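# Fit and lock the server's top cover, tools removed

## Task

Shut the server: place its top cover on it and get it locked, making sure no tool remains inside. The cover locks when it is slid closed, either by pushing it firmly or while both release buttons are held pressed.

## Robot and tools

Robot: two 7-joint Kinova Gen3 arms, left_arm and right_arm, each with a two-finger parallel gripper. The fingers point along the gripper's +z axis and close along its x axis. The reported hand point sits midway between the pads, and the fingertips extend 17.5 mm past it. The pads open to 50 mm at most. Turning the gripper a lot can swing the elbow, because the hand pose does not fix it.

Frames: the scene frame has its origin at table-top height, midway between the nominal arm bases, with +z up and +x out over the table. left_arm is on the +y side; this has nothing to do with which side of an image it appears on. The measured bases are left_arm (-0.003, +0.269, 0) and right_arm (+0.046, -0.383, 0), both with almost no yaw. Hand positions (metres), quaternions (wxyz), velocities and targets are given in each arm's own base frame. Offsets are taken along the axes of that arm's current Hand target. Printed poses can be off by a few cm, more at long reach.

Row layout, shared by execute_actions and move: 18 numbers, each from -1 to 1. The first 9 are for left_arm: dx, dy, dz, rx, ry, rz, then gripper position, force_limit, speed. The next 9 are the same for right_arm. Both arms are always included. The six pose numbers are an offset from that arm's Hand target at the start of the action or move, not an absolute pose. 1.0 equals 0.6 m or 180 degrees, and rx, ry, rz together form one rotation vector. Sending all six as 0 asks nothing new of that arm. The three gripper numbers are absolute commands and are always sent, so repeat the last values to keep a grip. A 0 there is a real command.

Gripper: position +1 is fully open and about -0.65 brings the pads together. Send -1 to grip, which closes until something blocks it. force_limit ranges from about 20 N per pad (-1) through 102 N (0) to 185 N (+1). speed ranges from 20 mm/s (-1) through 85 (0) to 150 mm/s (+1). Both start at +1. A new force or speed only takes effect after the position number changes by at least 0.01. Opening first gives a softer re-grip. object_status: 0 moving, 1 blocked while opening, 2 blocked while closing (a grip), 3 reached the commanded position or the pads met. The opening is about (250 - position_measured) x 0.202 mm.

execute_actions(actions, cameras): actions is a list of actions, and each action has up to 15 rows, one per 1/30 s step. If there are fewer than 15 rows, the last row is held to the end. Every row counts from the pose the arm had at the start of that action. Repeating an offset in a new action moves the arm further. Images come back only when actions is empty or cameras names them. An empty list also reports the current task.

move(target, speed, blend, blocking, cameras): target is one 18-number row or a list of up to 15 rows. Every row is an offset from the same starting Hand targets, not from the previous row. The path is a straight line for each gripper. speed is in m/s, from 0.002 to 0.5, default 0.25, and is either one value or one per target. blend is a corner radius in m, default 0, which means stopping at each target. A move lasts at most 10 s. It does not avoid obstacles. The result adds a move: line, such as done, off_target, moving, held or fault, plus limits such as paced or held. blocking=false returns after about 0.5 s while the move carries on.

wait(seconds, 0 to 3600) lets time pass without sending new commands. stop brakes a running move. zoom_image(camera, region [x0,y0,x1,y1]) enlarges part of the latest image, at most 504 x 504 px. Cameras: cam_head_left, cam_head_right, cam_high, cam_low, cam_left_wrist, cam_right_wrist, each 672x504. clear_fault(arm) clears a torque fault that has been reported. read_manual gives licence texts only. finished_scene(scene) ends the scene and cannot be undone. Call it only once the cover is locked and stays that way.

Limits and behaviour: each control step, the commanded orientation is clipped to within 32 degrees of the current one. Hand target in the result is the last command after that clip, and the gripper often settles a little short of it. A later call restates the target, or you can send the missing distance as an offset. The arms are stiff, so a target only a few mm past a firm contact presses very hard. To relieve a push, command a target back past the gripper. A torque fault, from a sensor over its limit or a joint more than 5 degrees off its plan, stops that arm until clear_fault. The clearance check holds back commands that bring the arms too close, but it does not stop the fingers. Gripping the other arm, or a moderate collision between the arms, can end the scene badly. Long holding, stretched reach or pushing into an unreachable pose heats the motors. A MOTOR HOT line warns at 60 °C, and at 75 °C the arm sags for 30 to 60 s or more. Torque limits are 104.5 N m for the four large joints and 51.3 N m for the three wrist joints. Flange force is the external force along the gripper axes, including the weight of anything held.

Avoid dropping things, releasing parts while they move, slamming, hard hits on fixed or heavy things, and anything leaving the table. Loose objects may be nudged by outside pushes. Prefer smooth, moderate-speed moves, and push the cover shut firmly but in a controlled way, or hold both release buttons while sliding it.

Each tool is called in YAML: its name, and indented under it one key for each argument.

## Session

execute_actions:
  actions: []

zoom_image:
  camera: "cam_high"
  region: [150, 90, 480, 340]

Scene clock: 0.00 s.
left_arm: end_effector_position=(+0.8705, +0.1482, +0.3252) position_measured=3 object_status=3 end_effector_quat_wxyz=(+0.070, +0.611, +0.631, +0.473) | right_arm: end_effector_position=(+0.3767, +0.1905, +0.1917) position_measured=3 object_status=3 end_effector_quat_wxyz=(-0.413, +0.221, +0.882, -0.057)
Joint positions: left_arm=[0.082 0.939 -0.271 0.734 -0.525 0.715 1.881] | right_arm=[-0.208 0.997 -0.222 0.926 -0.216 1.997 2.235]
Joint velocities: within noise
Joint torques (N m): no reading
Flange force (N): no reading
Hand target: left_arm +0.8705, +0.1482, +0.3252; +0.070, +0.611, +0.631, +0.473 | right_arm +0.3767, +0.1905, +0.1917; -0.413, +0.221, +0.882, -0.057
Tool commands: left_gripper/position=+1.0 left_gripper/force_limit=+1.0 left_gripper/speed=+1.0 right_gripper/position=+1.0 right_gripper/force_limit=+1.0 right_gripper/speed=+1.0

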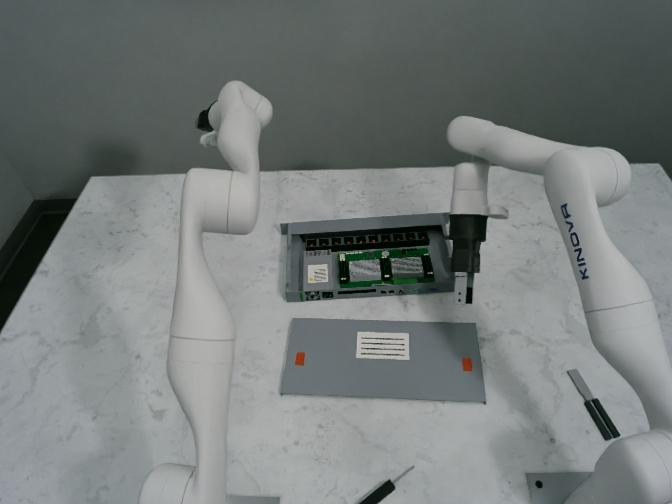

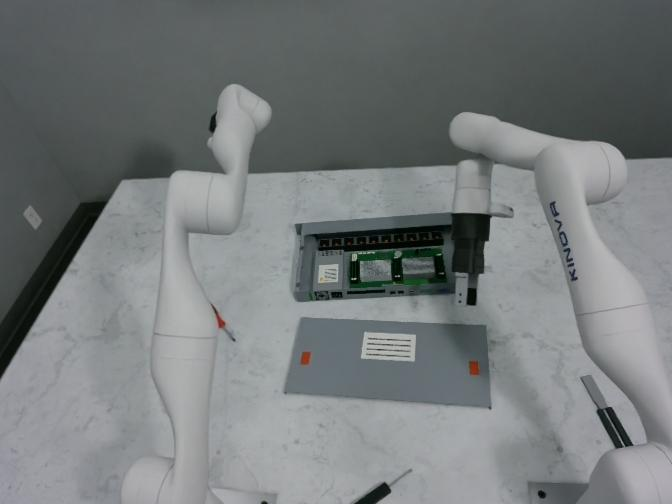

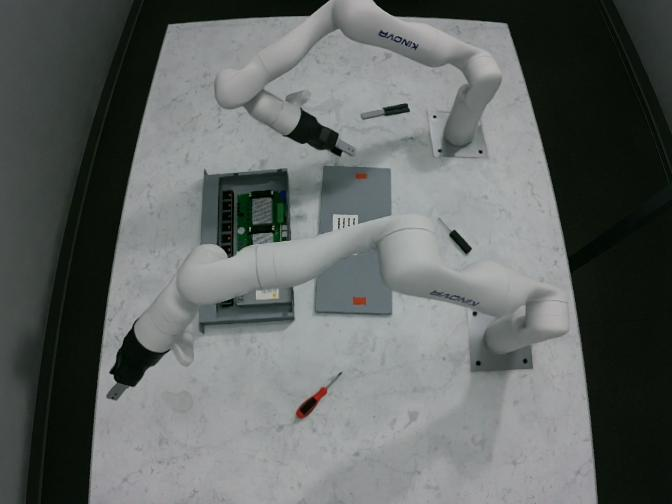

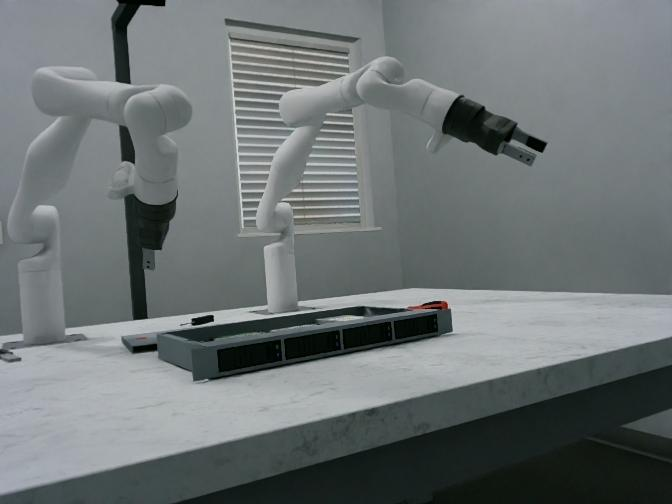

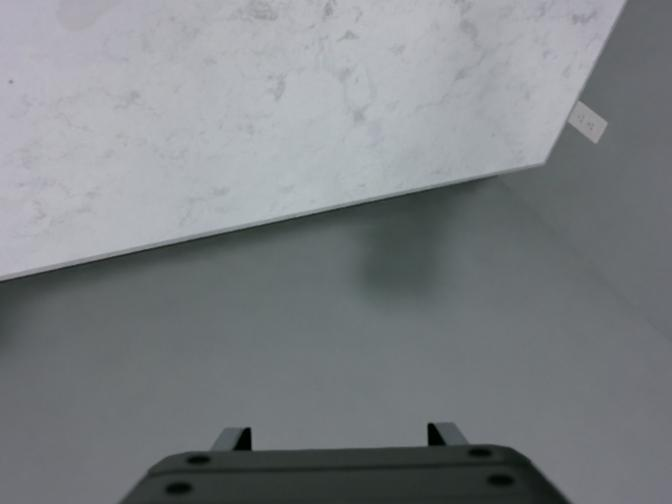

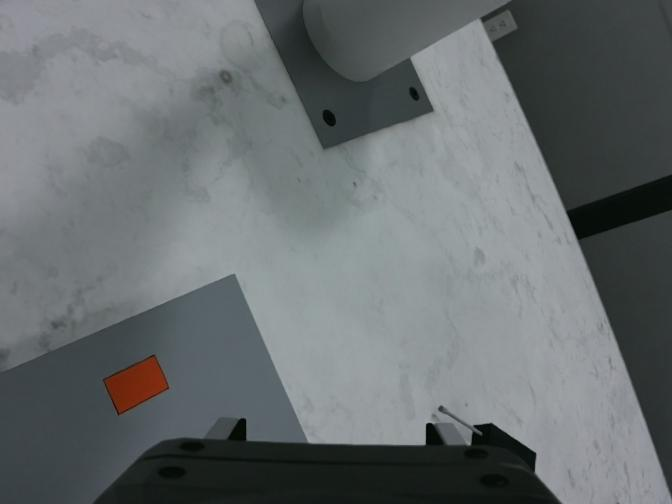

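Scaled by 1.527.

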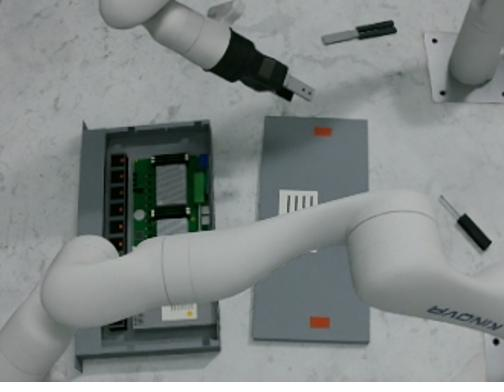

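zoom_image:
  camera: "cam_head_left"
  region: [270, 205, 480, 310]

zoom_image:
  camera: "cam_low"
  region: [110, 280, 470, 390]

Scaled by 2.400.

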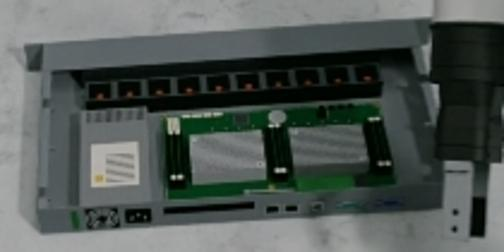

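Scaled by 1.400.

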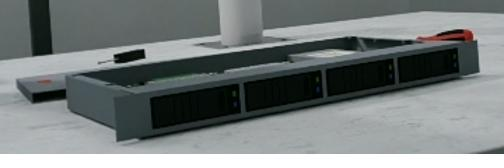

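move:
  target: [-0.2147,-0.696,-0.5005,0.2824,0.3805,-0.870,-1,-0.8,0,-0.0728,0.2367,-0.2888,-0.2287,-0.1731,0.3215,-1,-0.8,0]
  speed: 0.4
  cameras: ["cam_left_wrist","cam_right_wrist","cam_high"]

zoom_image:
  camera: "cam_right_wrist"
  region: [80, 220, 580, 480]

zoom_image:
  camera: "cam_high"
  region: [180, 150, 420, 340]

Scene clock: 49.40 s.
left_arm: end_effector_position=(+0.4077, -0.0325, +0.1401) position_measured=251 object_status=3 end_effector_quat_wxyz=(+0.000, +0.707, -0.707, +0.000) | right_arm: end_effector_position=(+0.5804, +0.2846, +0.2337) position_measured=251 object_status=3 end_effector_quat_wxyz=(+0.000, +0.707, +0.707, +0.000)
Joint positions: left_arm=[0.502 0.48 -0.674 1.838 0.362 0.949 4.38] | right_arm=[-0.538 0.915 0.161 0.593 -0.127 1.64 1.123]
Joint torques (N m): left_arm=[-0.36 -15.19 -1.2 -6.2 0.05 0.24 -0.31] | right_arm=[-1.07 -25.66 -0.26 -10.7 0.14 -0.14 -0.15]
Flange force (N): left_arm=[1.6 -1.9 -2.4] | right_arm=[-6.5 -9.1 4.0]
Hand target: left_arm +0.4076, -0.0325, +0.1401; +0.000, +0.707, -0.707, +0.000 | right_arm +0.5804, +0.2846, +0.2337; +0.000, +0.707, +0.707, +0.000
Off the commanded pose: left_arm 0.000 m, 0 deg | right_arm 0.000 m, 0 deg.
move: done
Images, in order (width x height): cam_high 672x504, cam_left_wrist 672x504, cam_right_wrist 672x504.

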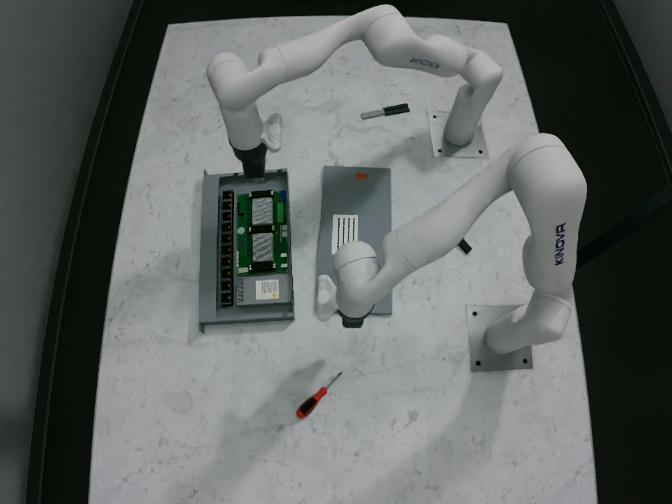

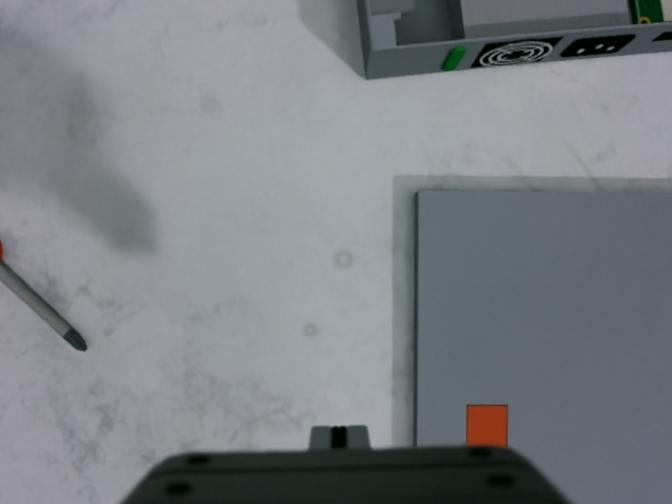

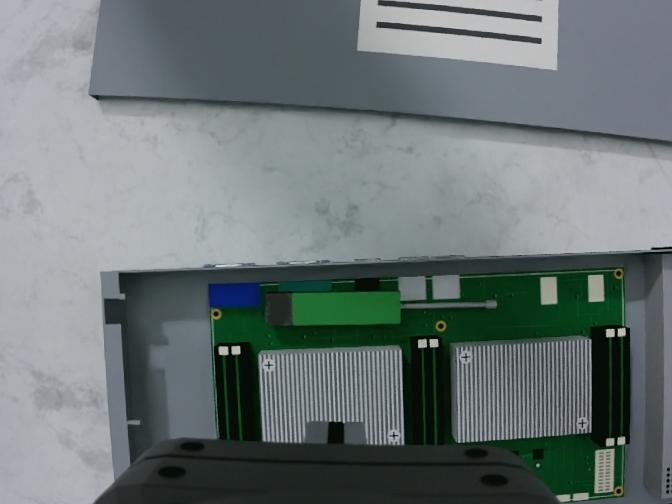

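Scaled by 1.008.

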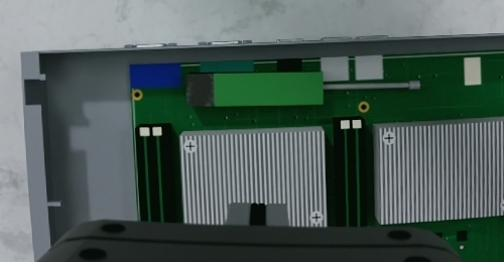

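Scaled by 2.100.

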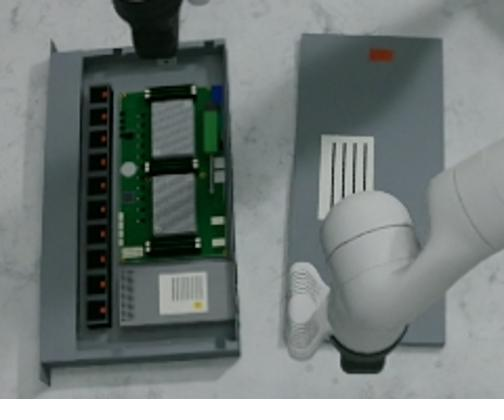

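move:
  target: [0,0,0,0,0,0,-1,-0.8,0,0.1257,-0.0457,0.1733,0,0,-0.51,0.01,-0.4,0]
  speed: 0.3
  cameras: ["cam_right_wrist"]

Scene clock: 70.63 s.
left_arm: end_effector_position=(+0.4076, -0.0325, +0.1401) position_measured=251 object_status=3 end_effector_quat_wxyz=(+0.000, +0.707, -0.707, +0.000) | right_arm: end_effector_position=(+0.5529, +0.3600, +0.1297) position_measured=151 object_status=3 end_effector_quat_wxyz=(+0.000, -0.016, +1.000, +0.000)
Joint positions: left_arm=[0.502 0.48 -0.674 1.839 0.362 0.949 4.38] | right_arm=[-0.574 0.986 -0.124 0.766 0.105 1.395 2.512]
Joint torques (N m): left_arm=[-0.38 -15.01 -1.19 -6.34 0.05 0.05 -0.26] | right_arm=[-1.03 -26.47 -1.36 -10.74 0.18 -0.11 -0.26]
Flange force (N): left_arm=[1.5 -1.4 -2.9] | right_arm=[8.1 -7.2 2.2]
Hand target: left_arm +0.4076, -0.0325, +0.1401; +0.000, +0.707, -0.707, +0.000 | right_arm +0.5529, +0.3600, +0.1297; +0.000, -0.016, +1.000, +0.000
Off the commanded pose: left_arm 0.000 m, 0 deg | right_arm 0.000 m, 0 deg.
move: done

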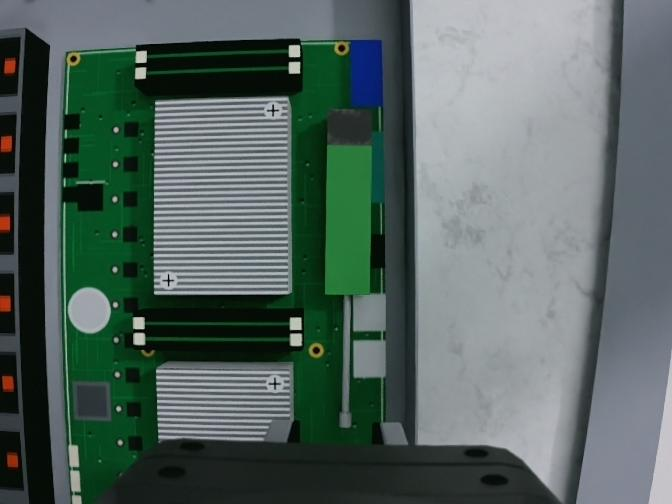

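move:
  target:
    - [0,0,0,0,0,0,-1,-0.8,0,0.0062,0.0067,0.12,0,0,0,0.01,-0.4,0]
    - [0,0,0,0,0,0,-1,-0.8,0,0.0062,0.0067,0.166,0,0,0,0.01,-0.4,0]
  speed: [0.12,0.03]
  blend: [0.003,0]
  cameras: ["cam_right_wrist","cam_low"]

zoom_image:
  camera: "cam_low"
  region: [120, 270, 400, 390]

Scene clock: 86.67 s.
left_arm: end_effector_position=(+0.4076, -0.0325, +0.1401) position_measured=251 object_status=3 end_effector_quat_wxyz=(+0.000, +0.707, -0.707, +0.000) | right_arm: end_effector_position=(+0.5490, +0.3639, +0.0301) position_measured=151 object_status=3 end_effector_quat_wxyz=(+0.000, -0.016, +1.000, +0.000)
Joint positions: left_arm=[0.502 0.48 -0.674 1.839 0.362 0.949 4.38] | right_arm=[-0.577 1.075 -0.123 0.901 0.117 1.171 2.492]
Joint torques (N m): left_arm=[-0.49 -14.96 -1.09 -6.23 0.05 0.05 -0.28] | right_arm=[-1.07 -26.95 -1.49 -10.03 0.2 -0.1 -0.13]
Flange force (N): left_arm=[1.8 -1.5 -3.4] | right_arm=[6.3 -5.9 0.5]
Hand target: left_arm +0.4076, -0.0325, +0.1401; +0.000, +0.707, -0.707, +0.000 | right_arm +0.5490, +0.3639, +0.0301; +0.000, -0.016, +1.000, +0.000
Off the commanded pose: left_arm 0.000 m, 0 deg | right_arm 0.000 m, 0 deg.
move: done
Images, in order (width x height): cam_low 672x504, cam_right_wrist 672x504.

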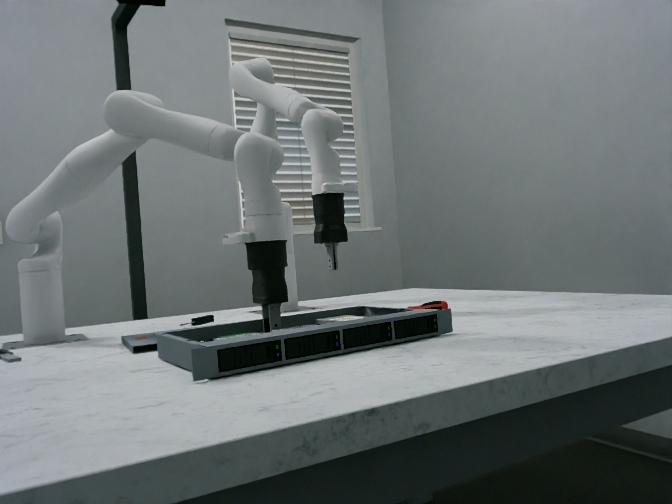

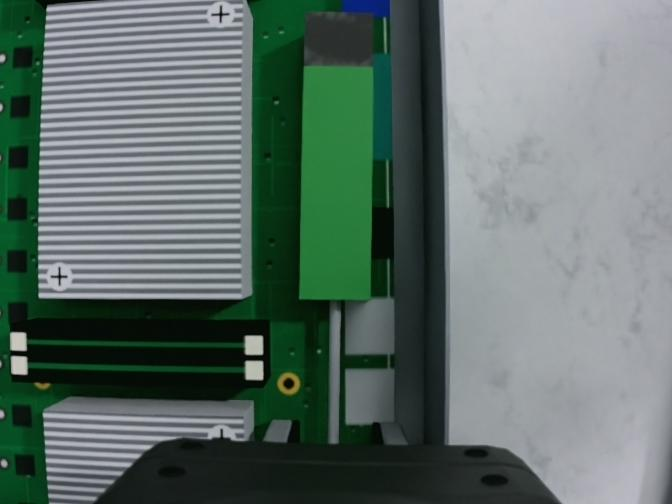

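Scaled by 1.800.

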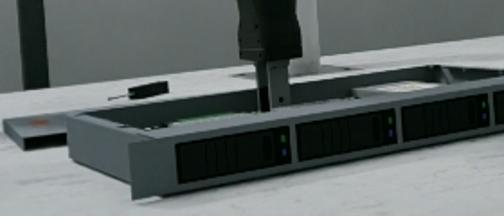

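move:
  target:
    - [0,0,0,0,0,0,-1,-0.8,0,0,0,0.001,0,0,0,-1,-0.4,-0.8]
    - [0,0,0,0,0,0,-1,-0.8,0,0,0,-0.2,0,0,0,-1,-0.4,-0.8]
  speed: [0.02,0.08]
  cameras: ["cam_right_wrist","cam_low"]

Scene clock: 107.47 s.
left_arm: end_effector_position=(+0.4076, -0.0325, +0.1401) position_measured=251 object_status=3 end_effector_quat_wxyz=(+0.000, +0.707, -0.707, +0.000) | right_arm: end_effector_position=(+0.5491, +0.3639, +0.1501) position_measured=238 object_status=2 end_effector_quat_wxyz=(+0.000, -0.016, +1.000, +0.000)
Joint positions: left_arm=[0.502 0.48 -0.674 1.839 0.362 0.949 4.38] | right_arm=[-0.584 0.971 -0.123 0.732 0.103 1.444 2.507]
Joint torques (N m): left_arm=[-0.43 -14.93 -1.18 -6.29 0.02 0.05 -0.3] | right_arm=[-1.06 -26.63 -1.34 -10.84 0.26 -0.18 -0.16]
Flange force (N): left_arm=[1.7 -1.3 -3.2] | right_arm=[7.7 -6.8 2.6]
Hand target: left_arm +0.4076, -0.0325, +0.1401; +0.000, +0.707, -0.707, +0.000 | right_arm +0.5491, +0.3639, +0.1501; +0.000, -0.016, +1.000, +0.000
Off the commanded pose: left_arm 0.000 m, 0 deg | right_arm 0.000 m, 0 deg.
move: done
Images, in order (width x height): cam_low 672x504, cam_right_wrist 672x504.

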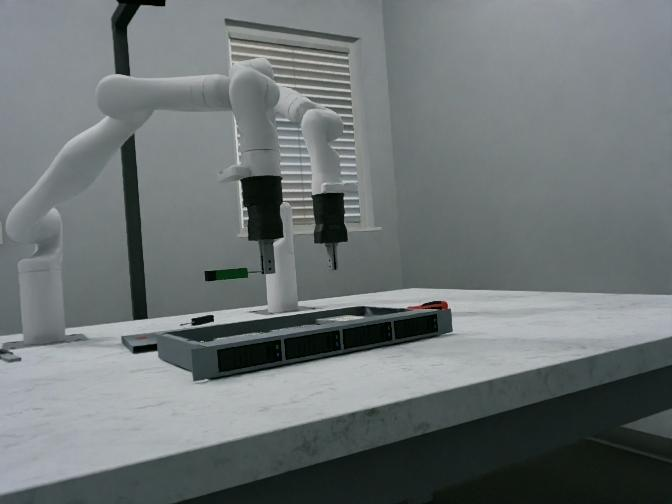

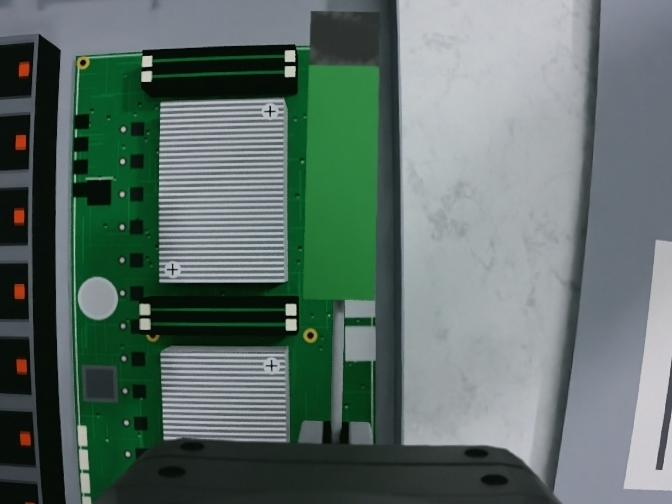

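move:
  target:
    - [0,0,0,0,0,0,-1,-0.8,0,0.0757,-0.5411,0,0,0,0,-1,-0.4,-0.8]
    - [0,0,0,0,0,0,-1,-0.8,0,0.0757,-0.5411,0.2092,0,0,0,-1,-0.4,-0.8]
    - [0,0,0,0,0,0,-1,-0.8,0,0.0757,-0.5411,0.2092,0,0,0,-0.2,-0.4,-0.8]
    - [0,0,0,0,0,0,-1,-0.8,0,0.0757,-0.5411,0.05,0,0,0,-0.2,-0.4,-0.8]
  speed: [0.25,0.08,0.05,0.2]
  blend: [0.03,0,0,0]
  cameras: ["cam_right_wrist"]

move:
  target: [0,0,0.0333,0,0,0,-1,-0.8,0,0.2783,0.1133,0,0,0,0.518,-1,-0.8,0]
  speed: 0.3
  cameras: ["cam_right_wrist","cam_left_wrist","cam_high"]

Scene clock: 133.03 s.
left_arm: end_effector_position=(+0.4076, -0.0325, +0.1401) position_measured=251 object_status=3 end_effector_quat_wxyz=(+0.000, +0.707, -0.707, +0.000) | right_arm: end_effector_position=(+0.5140, +0.0380, +0.1202) position_measured=182 object_status=3 end_effector_quat_wxyz=(+0.000, -0.016, +1.000, +0.000)
Joint positions: left_arm=[0.502 0.48 -0.674 1.839 0.362 0.949 4.38] | right_arm=[-0.048 0.643 -0.121 1.503 0.087 1.002 2.981]
Joint torques (N m): left_arm=[-0.47 -14.95 -1.24 -6.31 0.01 0 -0.26] | right_arm=[-1.07 -20.08 -1.48 -9.31 0.24 -0.11 -0.12]
Flange force (N): left_arm=[1.7 -1.4 -3.2] | right_arm=[5.6 -2.5 0.8]
Hand target: left_arm +0.4076, -0.0325, +0.1401; +0.000, +0.707, -0.707, +0.000 | right_arm +0.5140, +0.0380, +0.1202; +0.000, -0.016, +1.000, +0.000
Off the commanded pose: left_arm 0.000 m, 0 deg | right_arm 0.000 m, 0 deg.
move: done

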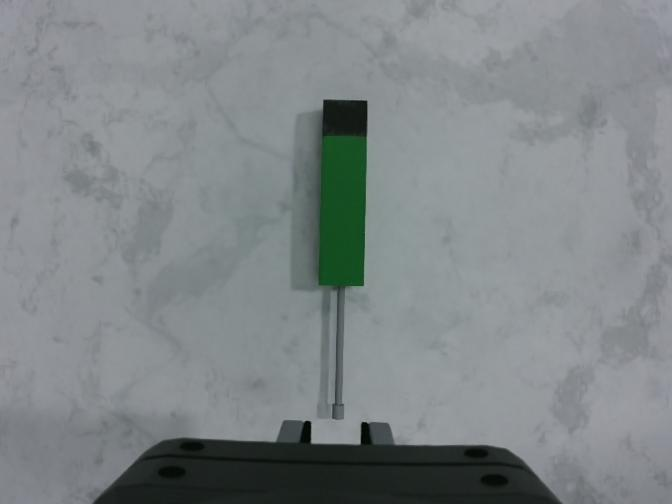

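Scene clock: 136.33 s.
left_arm: end_effector_position=(+0.4076, -0.0325, +0.1201) position_measured=251 object_status=3 end_effector_quat_wxyz=(+0.000, +0.707, -0.707, +0.000) | right_arm: end_effector_position=(+0.3449, +0.1006, +0.1203) position_measured=251 object_status=3 end_effector_quat_wxyz=(+0.000, +0.716, +0.698, +0.000)
Joint positions: left_arm=[0.486 0.512 -0.656 1.867 0.392 0.895 4.353] | right_arm=[-0.56 0.356 0.267 2.047 -0.134 0.755 1.334]
Joint torques (N m): left_arm=[-0.41 -15.2 -1.25 -5.81 0.03 0.03 -0.25] | right_arm=[-1.14 -12.61 -0.36 -7.8 0.19 -0.12 -0.17]
Flange force (N): left_arm=[1.6 -1.9 -3.5] | right_arm=[-5.0 -3.2 0.3]
Hand target: left_arm +0.4076, -0.0325, +0.1201; +0.000, +0.707, -0.707, +0.000 | right_arm +0.3449, +0.1006, +0.1203; +0.000, +0.716, +0.698, +0.000
Off the commanded pose: left_arm 0.000 m, 0 deg | right_arm 0.000 m, 0 deg.
move: done
Images, in order (width x height): cam_high 672x504, cam_left_wrist 672x504, cam_right_wrist 672x504.

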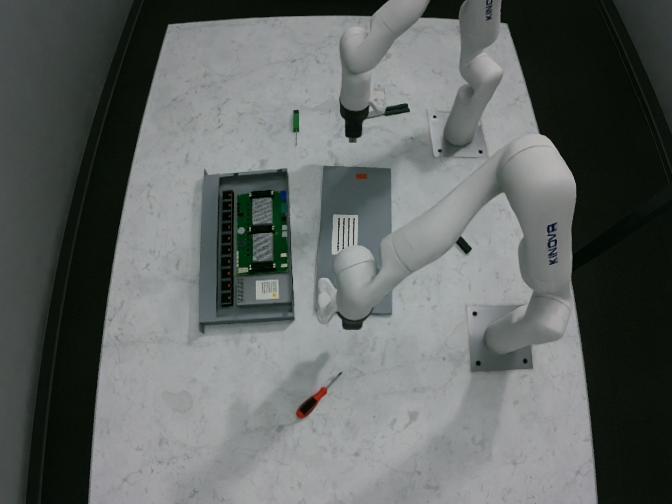

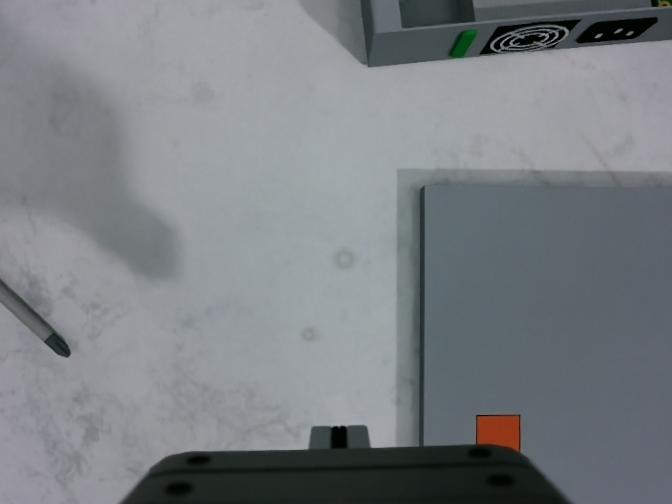

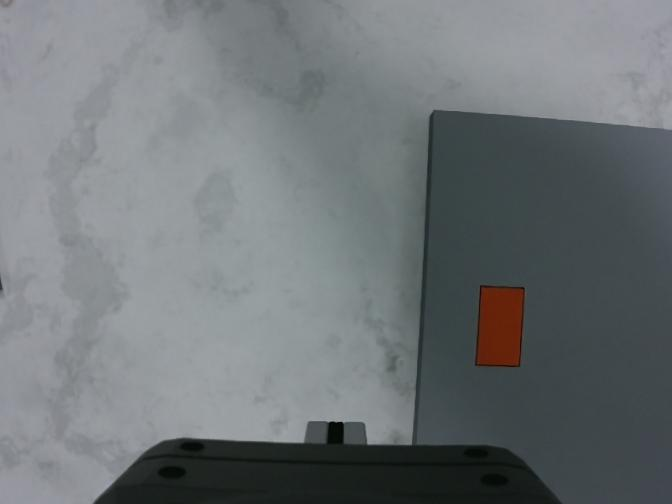

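move:
  target:
    - [0,0.0092,0.1648,0,0,0,-1,-0.8,0,0,-0.0117,0.1648,0,0,0.011,-1,-0.8,0]
    - [0.04,0.0092,0.1648,0,0,0,-1,-0.8,0,0.0367,-0.0117,0.1648,0,0,0.011,-1,-0.8,0]
    - [0.05,0.0092,0.1648,0,0,0,-1,-0.8,0,0.0425,-0.0117,0.1648,0,0,0.011,-1,-0.8,0]
  speed: [0.15,0.05,0.015]
  blend: [0.003,0.001,0]
  cameras: ["cam_right_wrist","cam_left_wrist"]

Scene clock: 155.80 s.
left_arm: end_effector_position=(+0.4021, -0.0623, +0.0212) position_measured=251 object_status=3 end_effector_quat_wxyz=(+0.000, +0.707, -0.707, +0.000) | right_arm: end_effector_position=(+0.3385, +0.1261, +0.0214) position_measured=251 object_status=3 end_effector_quat_wxyz=(+0.000, +0.728, +0.686, +0.000)
Joint positions: left_arm=[0.465 0.69 -0.534 1.97 0.576 0.636 4.268] | right_arm=[-0.568 0.585 0.195 2.139 -0.253 0.439 1.336]
Joint torques (N m): left_arm=[5.27 -17.73 5.76 -5.6 3.45 1.77 -0.31] | right_arm=[-4.77 -14.59 -4.49 -7.47 -1.47 -0.76 -0.22]
Flange force (N): left_arm=[-12.1 -0.9 -8.1] | right_arm=[-15.7 -2.0 -5.7]
Hand target: left_arm +0.4021, -0.0625, +0.0212; +0.000, +0.707, -0.707, +0.000 | right_arm +0.3385, +0.1262, +0.0214; +0.000, +0.728, +0.686, +0.000
Off the commanded pose: left_arm 0.000 m, 0 deg | right_arm 0.000 m, 0 deg.
move: done
Images, in order (width x height): cam_left_wrist 672x504, cam_right_wrist 672x504.

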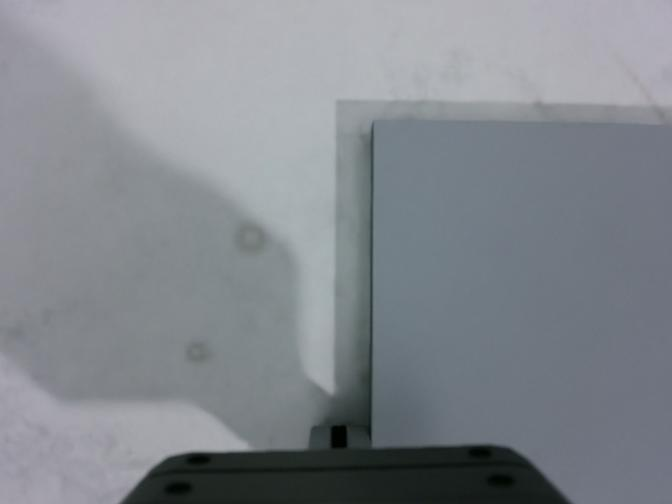

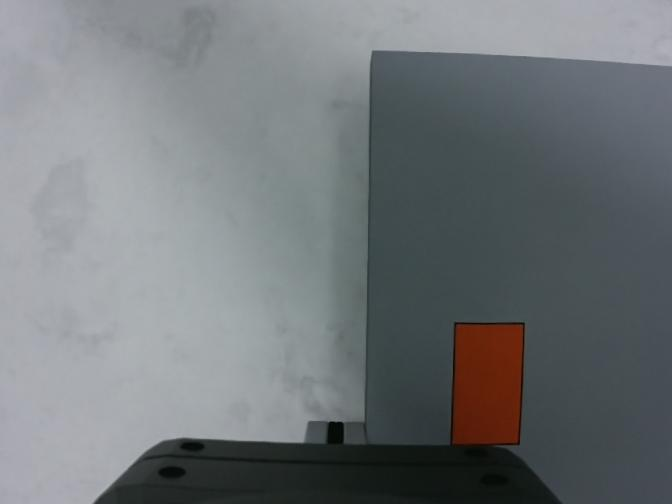

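move:
  target:
    - [0.002,0,0,0,0,0,-1,-0.8,0,0.0017,0,0,0,0,0,-1,-0.8,0]
    - [0.002,0,-0.05,0,0,0,-1,-0.8,0,0.0017,0,-0.05,0,0,0,-1,-0.8,0]
  speed: [0.015,0.04]
  cameras: ["cam_right_wrist","cam_left_wrist","cam_low","cam_high"]

zoom_image:
  camera: "cam_low"
  region: [80, 240, 470, 400]

Scene clock: 172.50 s.
left_arm: end_effector_position=(+0.4021, -0.0637, +0.0512) position_measured=251 object_status=3 end_effector_quat_wxyz=(+0.000, +0.707, -0.707, +0.000) | right_arm: end_effector_position=(+0.3385, +0.1273, +0.0514) position_measured=251 object_status=3 end_effector_quat_wxyz=(+0.000, +0.728, +0.686, +0.000)
Joint positions: left_arm=[0.504 0.633 -0.583 1.948 0.52 0.714 4.319] | right_arm=[-0.601 0.513 0.233 2.117 -0.223 0.535 1.307]
Joint torques (N m): left_arm=[11.59 -21.36 11.66 -6.76 6.81 4.4 0.12] | right_arm=[-10.81 -19.85 -11.07 -15.08 -5.24 -2.7 -0.43]
Flange force (N): left_arm=[-28.6 -3.4 0.9] | right_arm=[-34.9 -2.4 3.0]
Hand target: left_arm +0.4021, -0.0637, +0.0512; +0.000, +0.707, -0.707, +0.000 | right_arm +0.3385, +0.1273, +0.0514; +0.000, +0.728, +0.686, +0.000
Off the commanded pose: left_arm 0.000 m, 0 deg | right_arm 0.000 m, 0 deg.
move: done
Images, in order (width x height): cam_high 672x504, cam_low 672x504, cam_left_wrist 672x504, cam_right_wrist 672x504.

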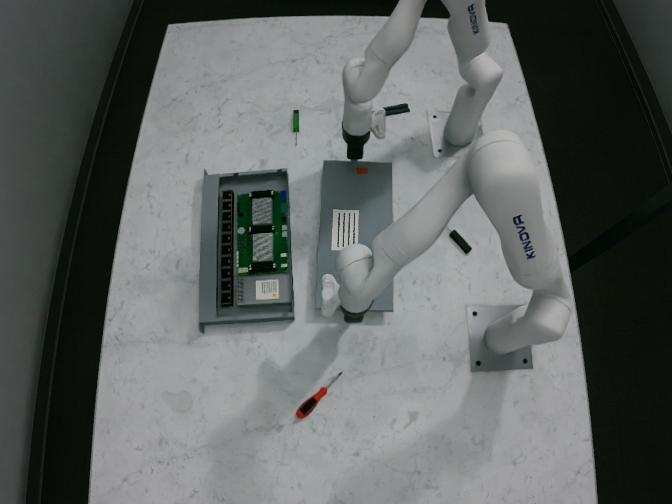

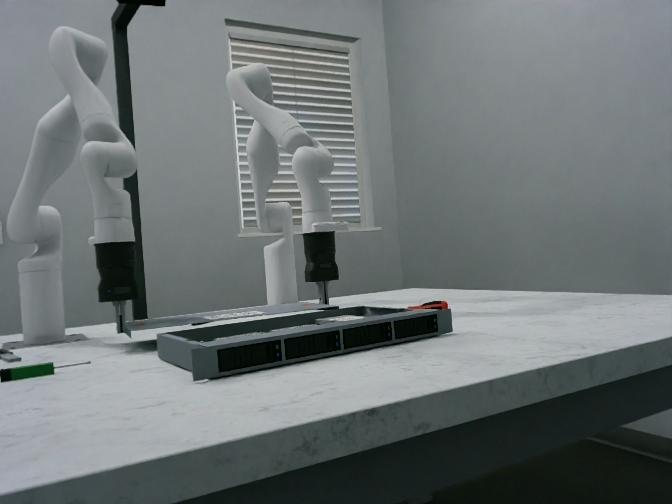

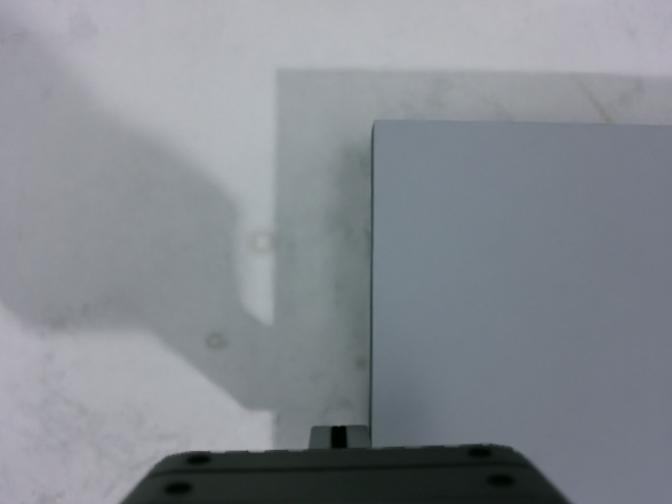

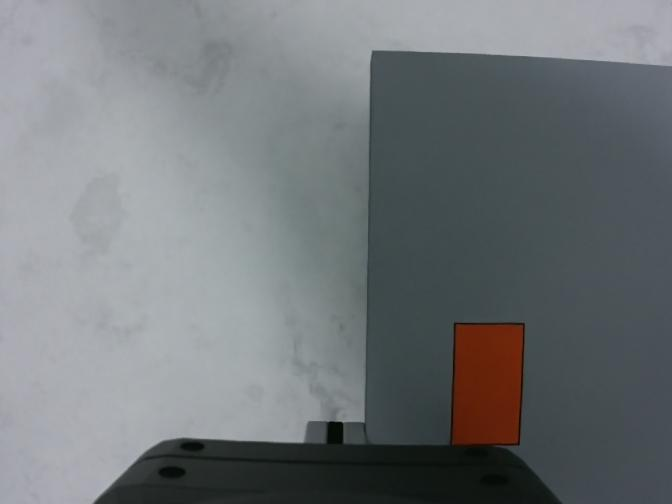

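Scaled by 1.292.

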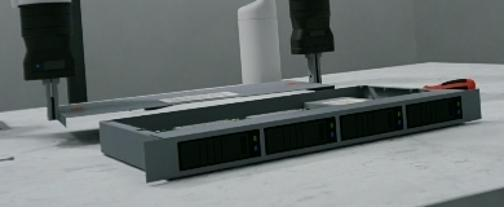

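move:
  target:
    - [0,0,-0.0597,0,0,0,-1,-0.8,0,0,0,-0.0597,0,0,0,-1,-0.8,0]
    - [-0.043,-0.3922,-0.0597,0,0,-0.0392,-1,-0.8,0,0.0645,0.483,-0.0597,0,0,-0.0392,-1,-0.8,0]
  speed: [0.08,0.1]
  cameras: ["cam_right_wrist","cam_left_wrist","cam_low"]

zoom_image:
  camera: "cam_right_wrist"
  region: [320, 20, 420, 440]

zoom_image:
  camera: "cam_left_wrist"
  region: [320, 0, 440, 200]

Scene clock: 205.97 s.
left_arm: end_effector_position=(+0.6374, -0.0379, +0.0870) position_measured=251 object_status=3 end_effector_quat_wxyz=(+0.000, +0.749, -0.662, +0.000) | right_arm: end_effector_position=(+0.6301, +0.1487, +0.0871) position_measured=251 object_status=3 end_effector_quat_wxyz=(+0.000, +0.684, +0.729, +0.000)
Joint positions: left_arm=[0.249 1.01 -0.588 0.957 0.509 1.298 4.594] | right_arm=[-0.36 0.99 0.234 0.924 -0.205 1.247 1.471]
Joint torques (N m): left_arm=[9.92 -29.42 5.95 -10.22 5.84 0.8 -0.03] | right_arm=[-11.53 -29.29 -7.52 -13.19 -5.34 -0.55 -0.27]
Flange force (N): left_arm=[-14.7 -5.9 2.0] | right_arm=[-19.6 -7.0 4.6]
Hand target: left_arm +0.6374, -0.0379, +0.0870; +0.000, +0.749, -0.662, +0.000 | right_arm +0.6302, +0.1487, +0.0871; +0.000, +0.684, +0.729, +0.000
Off the commanded pose: left_arm 0.000 m, 0 deg | right_arm 0.000 m, 0 deg.
move: done
Images, in order (width x height): cam_low 672x504, cam_left_wrist 672x504, cam_right_wrist 672x504.

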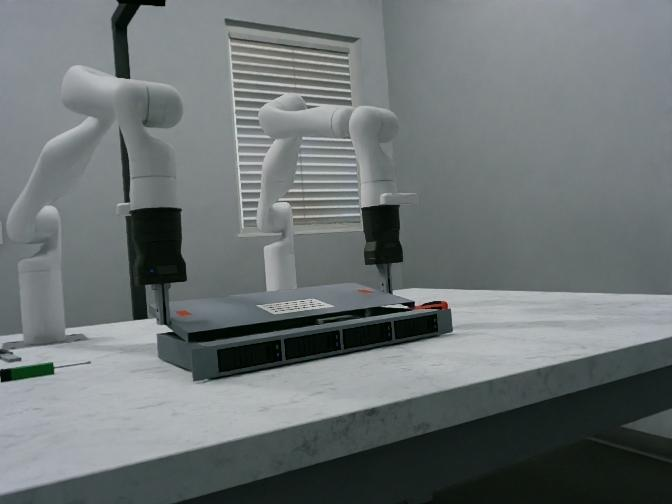

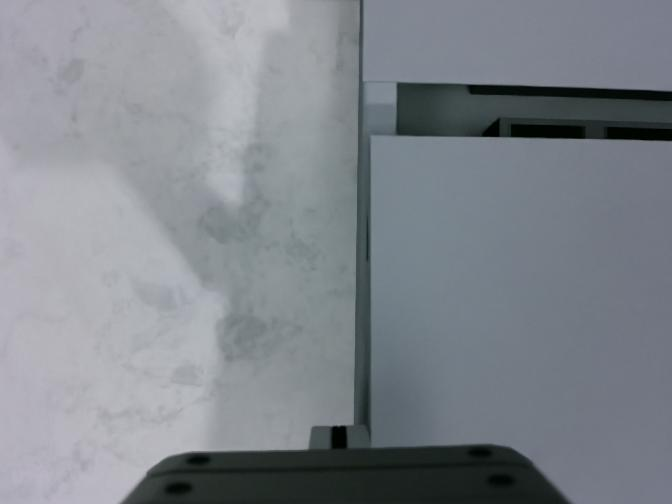

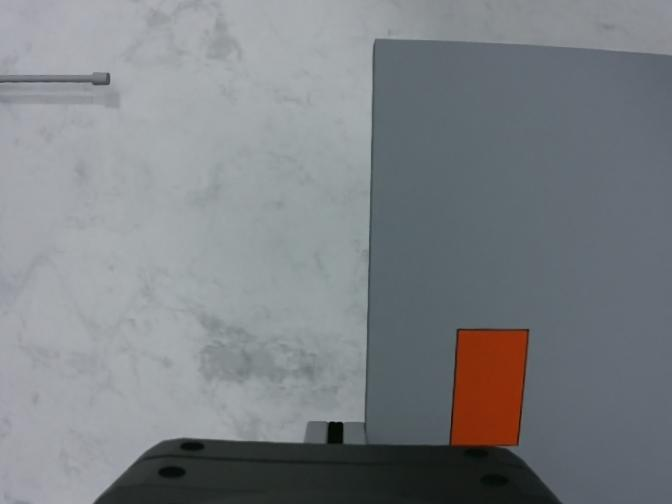

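Scaled by 1.200.

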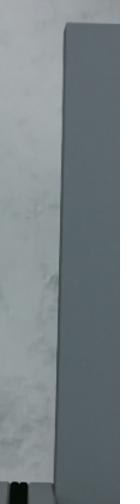

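Scaled by 2.520.

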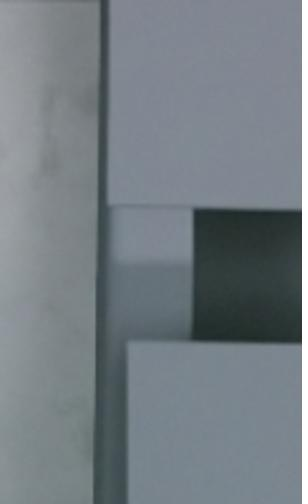

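move:
  target:
    - [-0.0028,-0.0075,0,0,0,0,-1,-0.8,0,0.0048,0.0075,0,0,0,0,-1,-0.8,0]
    - [-0.0028,-0.0075,0.0133,0,0,0,-1,-0.8,0,0.0048,0.0075,0.0133,0,0,0,-1,-0.8,0]
  speed: 0.02
  cameras: ["cam_right_wrist","cam_left_wrist","cam_low"]

zoom_image:
  camera: "cam_left_wrist"
  region: [320, 0, 440, 200]

zoom_image:
  camera: "cam_low"
  region: [130, 260, 460, 390]

Scene clock: 239.03 s.
left_arm: end_effector_position=(+0.6417, -0.0357, +0.0790) position_measured=251 object_status=3 end_effector_quat_wxyz=(+0.000, +0.749, -0.662, +0.000) | right_arm: end_effector_position=(+0.6345, +0.1519, +0.0791) position_measured=251 object_status=3 end_effector_quat_wxyz=(+0.000, +0.684, +0.729, +0.000)
Joint positions: left_arm=[0.24 1.028 -0.585 0.942 0.513 1.294 4.593] | right_arm=[-0.36 1.012 0.233 0.903 -0.207 1.246 1.466]
Joint torques (N m): left_arm=[11.98 -30.15 7.63 -10.78 7.02 0.55 -0.04] | right_arm=[-13.09 -29.71 -8.79 -13.45 -6.11 -0.57 -0.3]
Flange force (N): left_arm=[-17.6 -7.3 1.6] | right_arm=[-22.0 -7.1 4.6]
Hand target: left_arm +0.6417, -0.0357, +0.0790; +0.000, +0.749, -0.662, +0.000 | right_arm +0.6345, +0.1519, +0.0791; +0.000, +0.684, +0.729, +0.000
Off the commanded pose: left_arm 0.000 m, 0 deg | right_arm 0.000 m, 0 deg.
move: done
Images, in order (width x height): cam_low 672x504, cam_left_wrist 672x504, cam_right_wrist 672x504.

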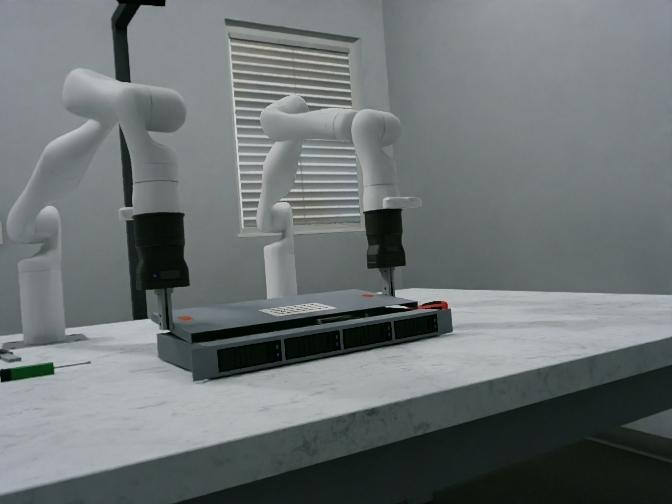

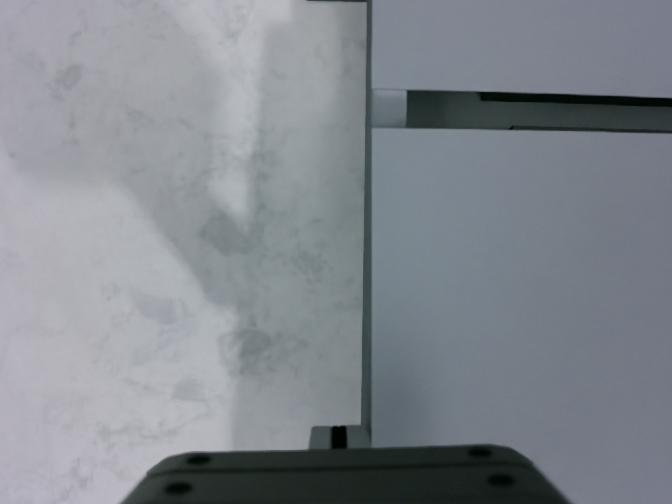

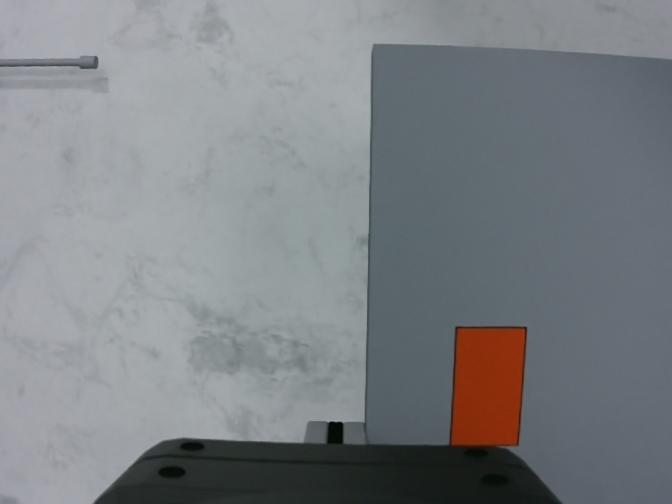

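Scaled by 2.520.

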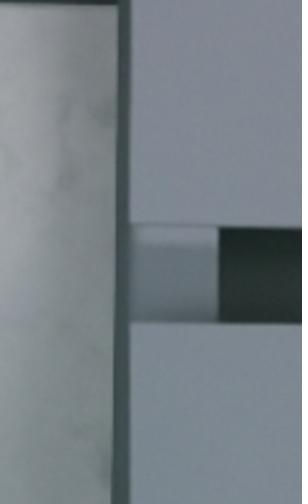

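Scaled by 1.527.

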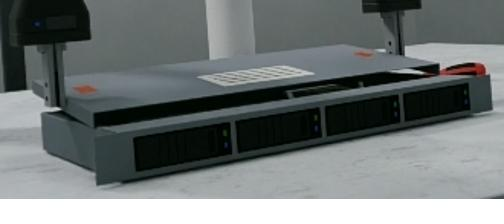

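move:
  target:
    - [-0.0017,0,0,0,0,0,-1,-0.8,0,0.0017,0,0,0,0,0,-1,-0.8,0]
    - [-0.0017,0,0.0167,0,0,0,-1,-0.8,0,0.0017,0,0.0167,0,0,0,-1,-0.8,0]
  speed: 0.02
  cameras: ["cam_right_wrist","cam_left_wrist","cam_low"]

zoom_image:
  camera: "cam_left_wrist"
  region: [320, 0, 440, 200]

zoom_image:
  camera: "cam_low"
  region: [130, 260, 460, 390]

Scene clock: 255.93 s.
left_arm: end_effector_position=(+0.6416, -0.0347, +0.0690) position_measured=251 object_status=3 end_effector_quat_wxyz=(+0.000, +0.749, -0.662, +0.000) | right_arm: end_effector_position=(+0.6344, +0.1529, +0.0691) position_measured=251 object_status=3 end_effector_quat_wxyz=(+0.000, +0.684, +0.729, +0.000)
Joint positions: left_arm=[0.239 1.039 -0.582 0.954 0.518 1.273 4.587] | right_arm=[-0.362 1.022 0.231 0.914 -0.209 1.225 1.466]
Joint torques (N m): left_arm=[13 -26.87 8.95 -9.4 7.44 1.25 -0.02] | right_arm=[-11.93 -31.05 -7.79 -15.81 -5.64 -2.67 -0.36]
Flange force (N): left_arm=[-19.4 -6.4 -2.8] | right_arm=[-21.2 -12.3 4.2]
Hand target: left_arm +0.6415, -0.0347, +0.0690; +0.000, +0.749, -0.662, +0.000 | right_arm +0.6344, +0.1529, +0.0691; +0.000, +0.684, +0.729, +0.000
Off the commanded pose: left_arm 0.000 m, 0 deg | right_arm 0.000 m, 0 deg.
move: done
Images, in order (width x height): cam_low 672x504, cam_left_wrist 672x504, cam_right_wrist 672x504.

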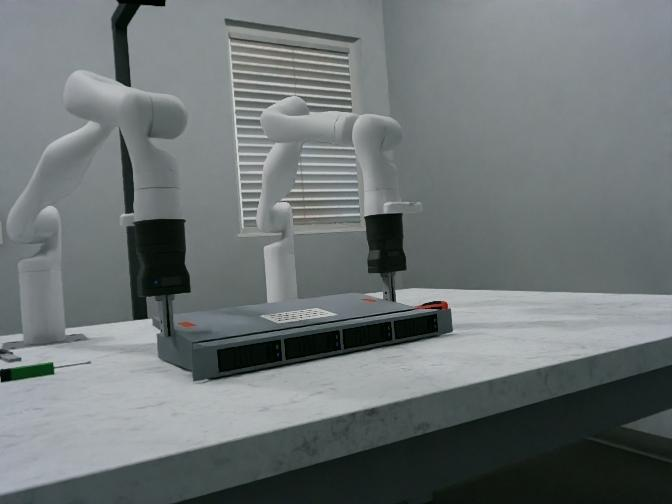

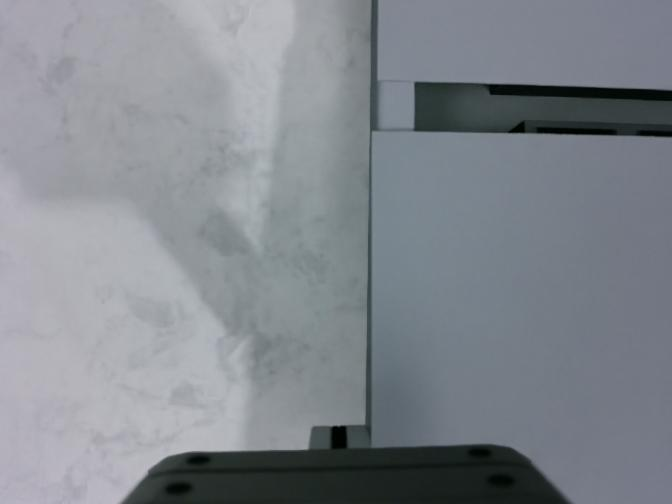

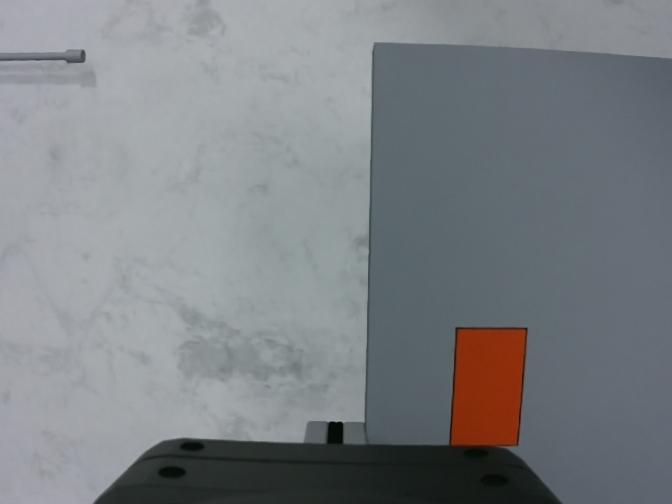

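Scaled by 2.520.

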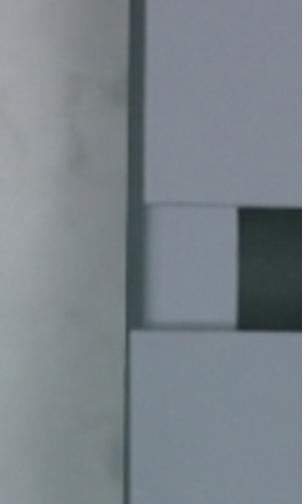

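Scaled by 1.527.

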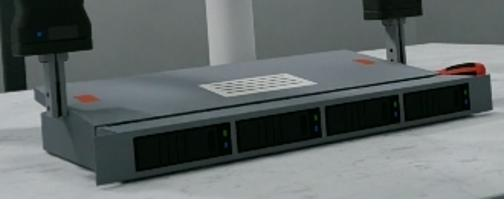

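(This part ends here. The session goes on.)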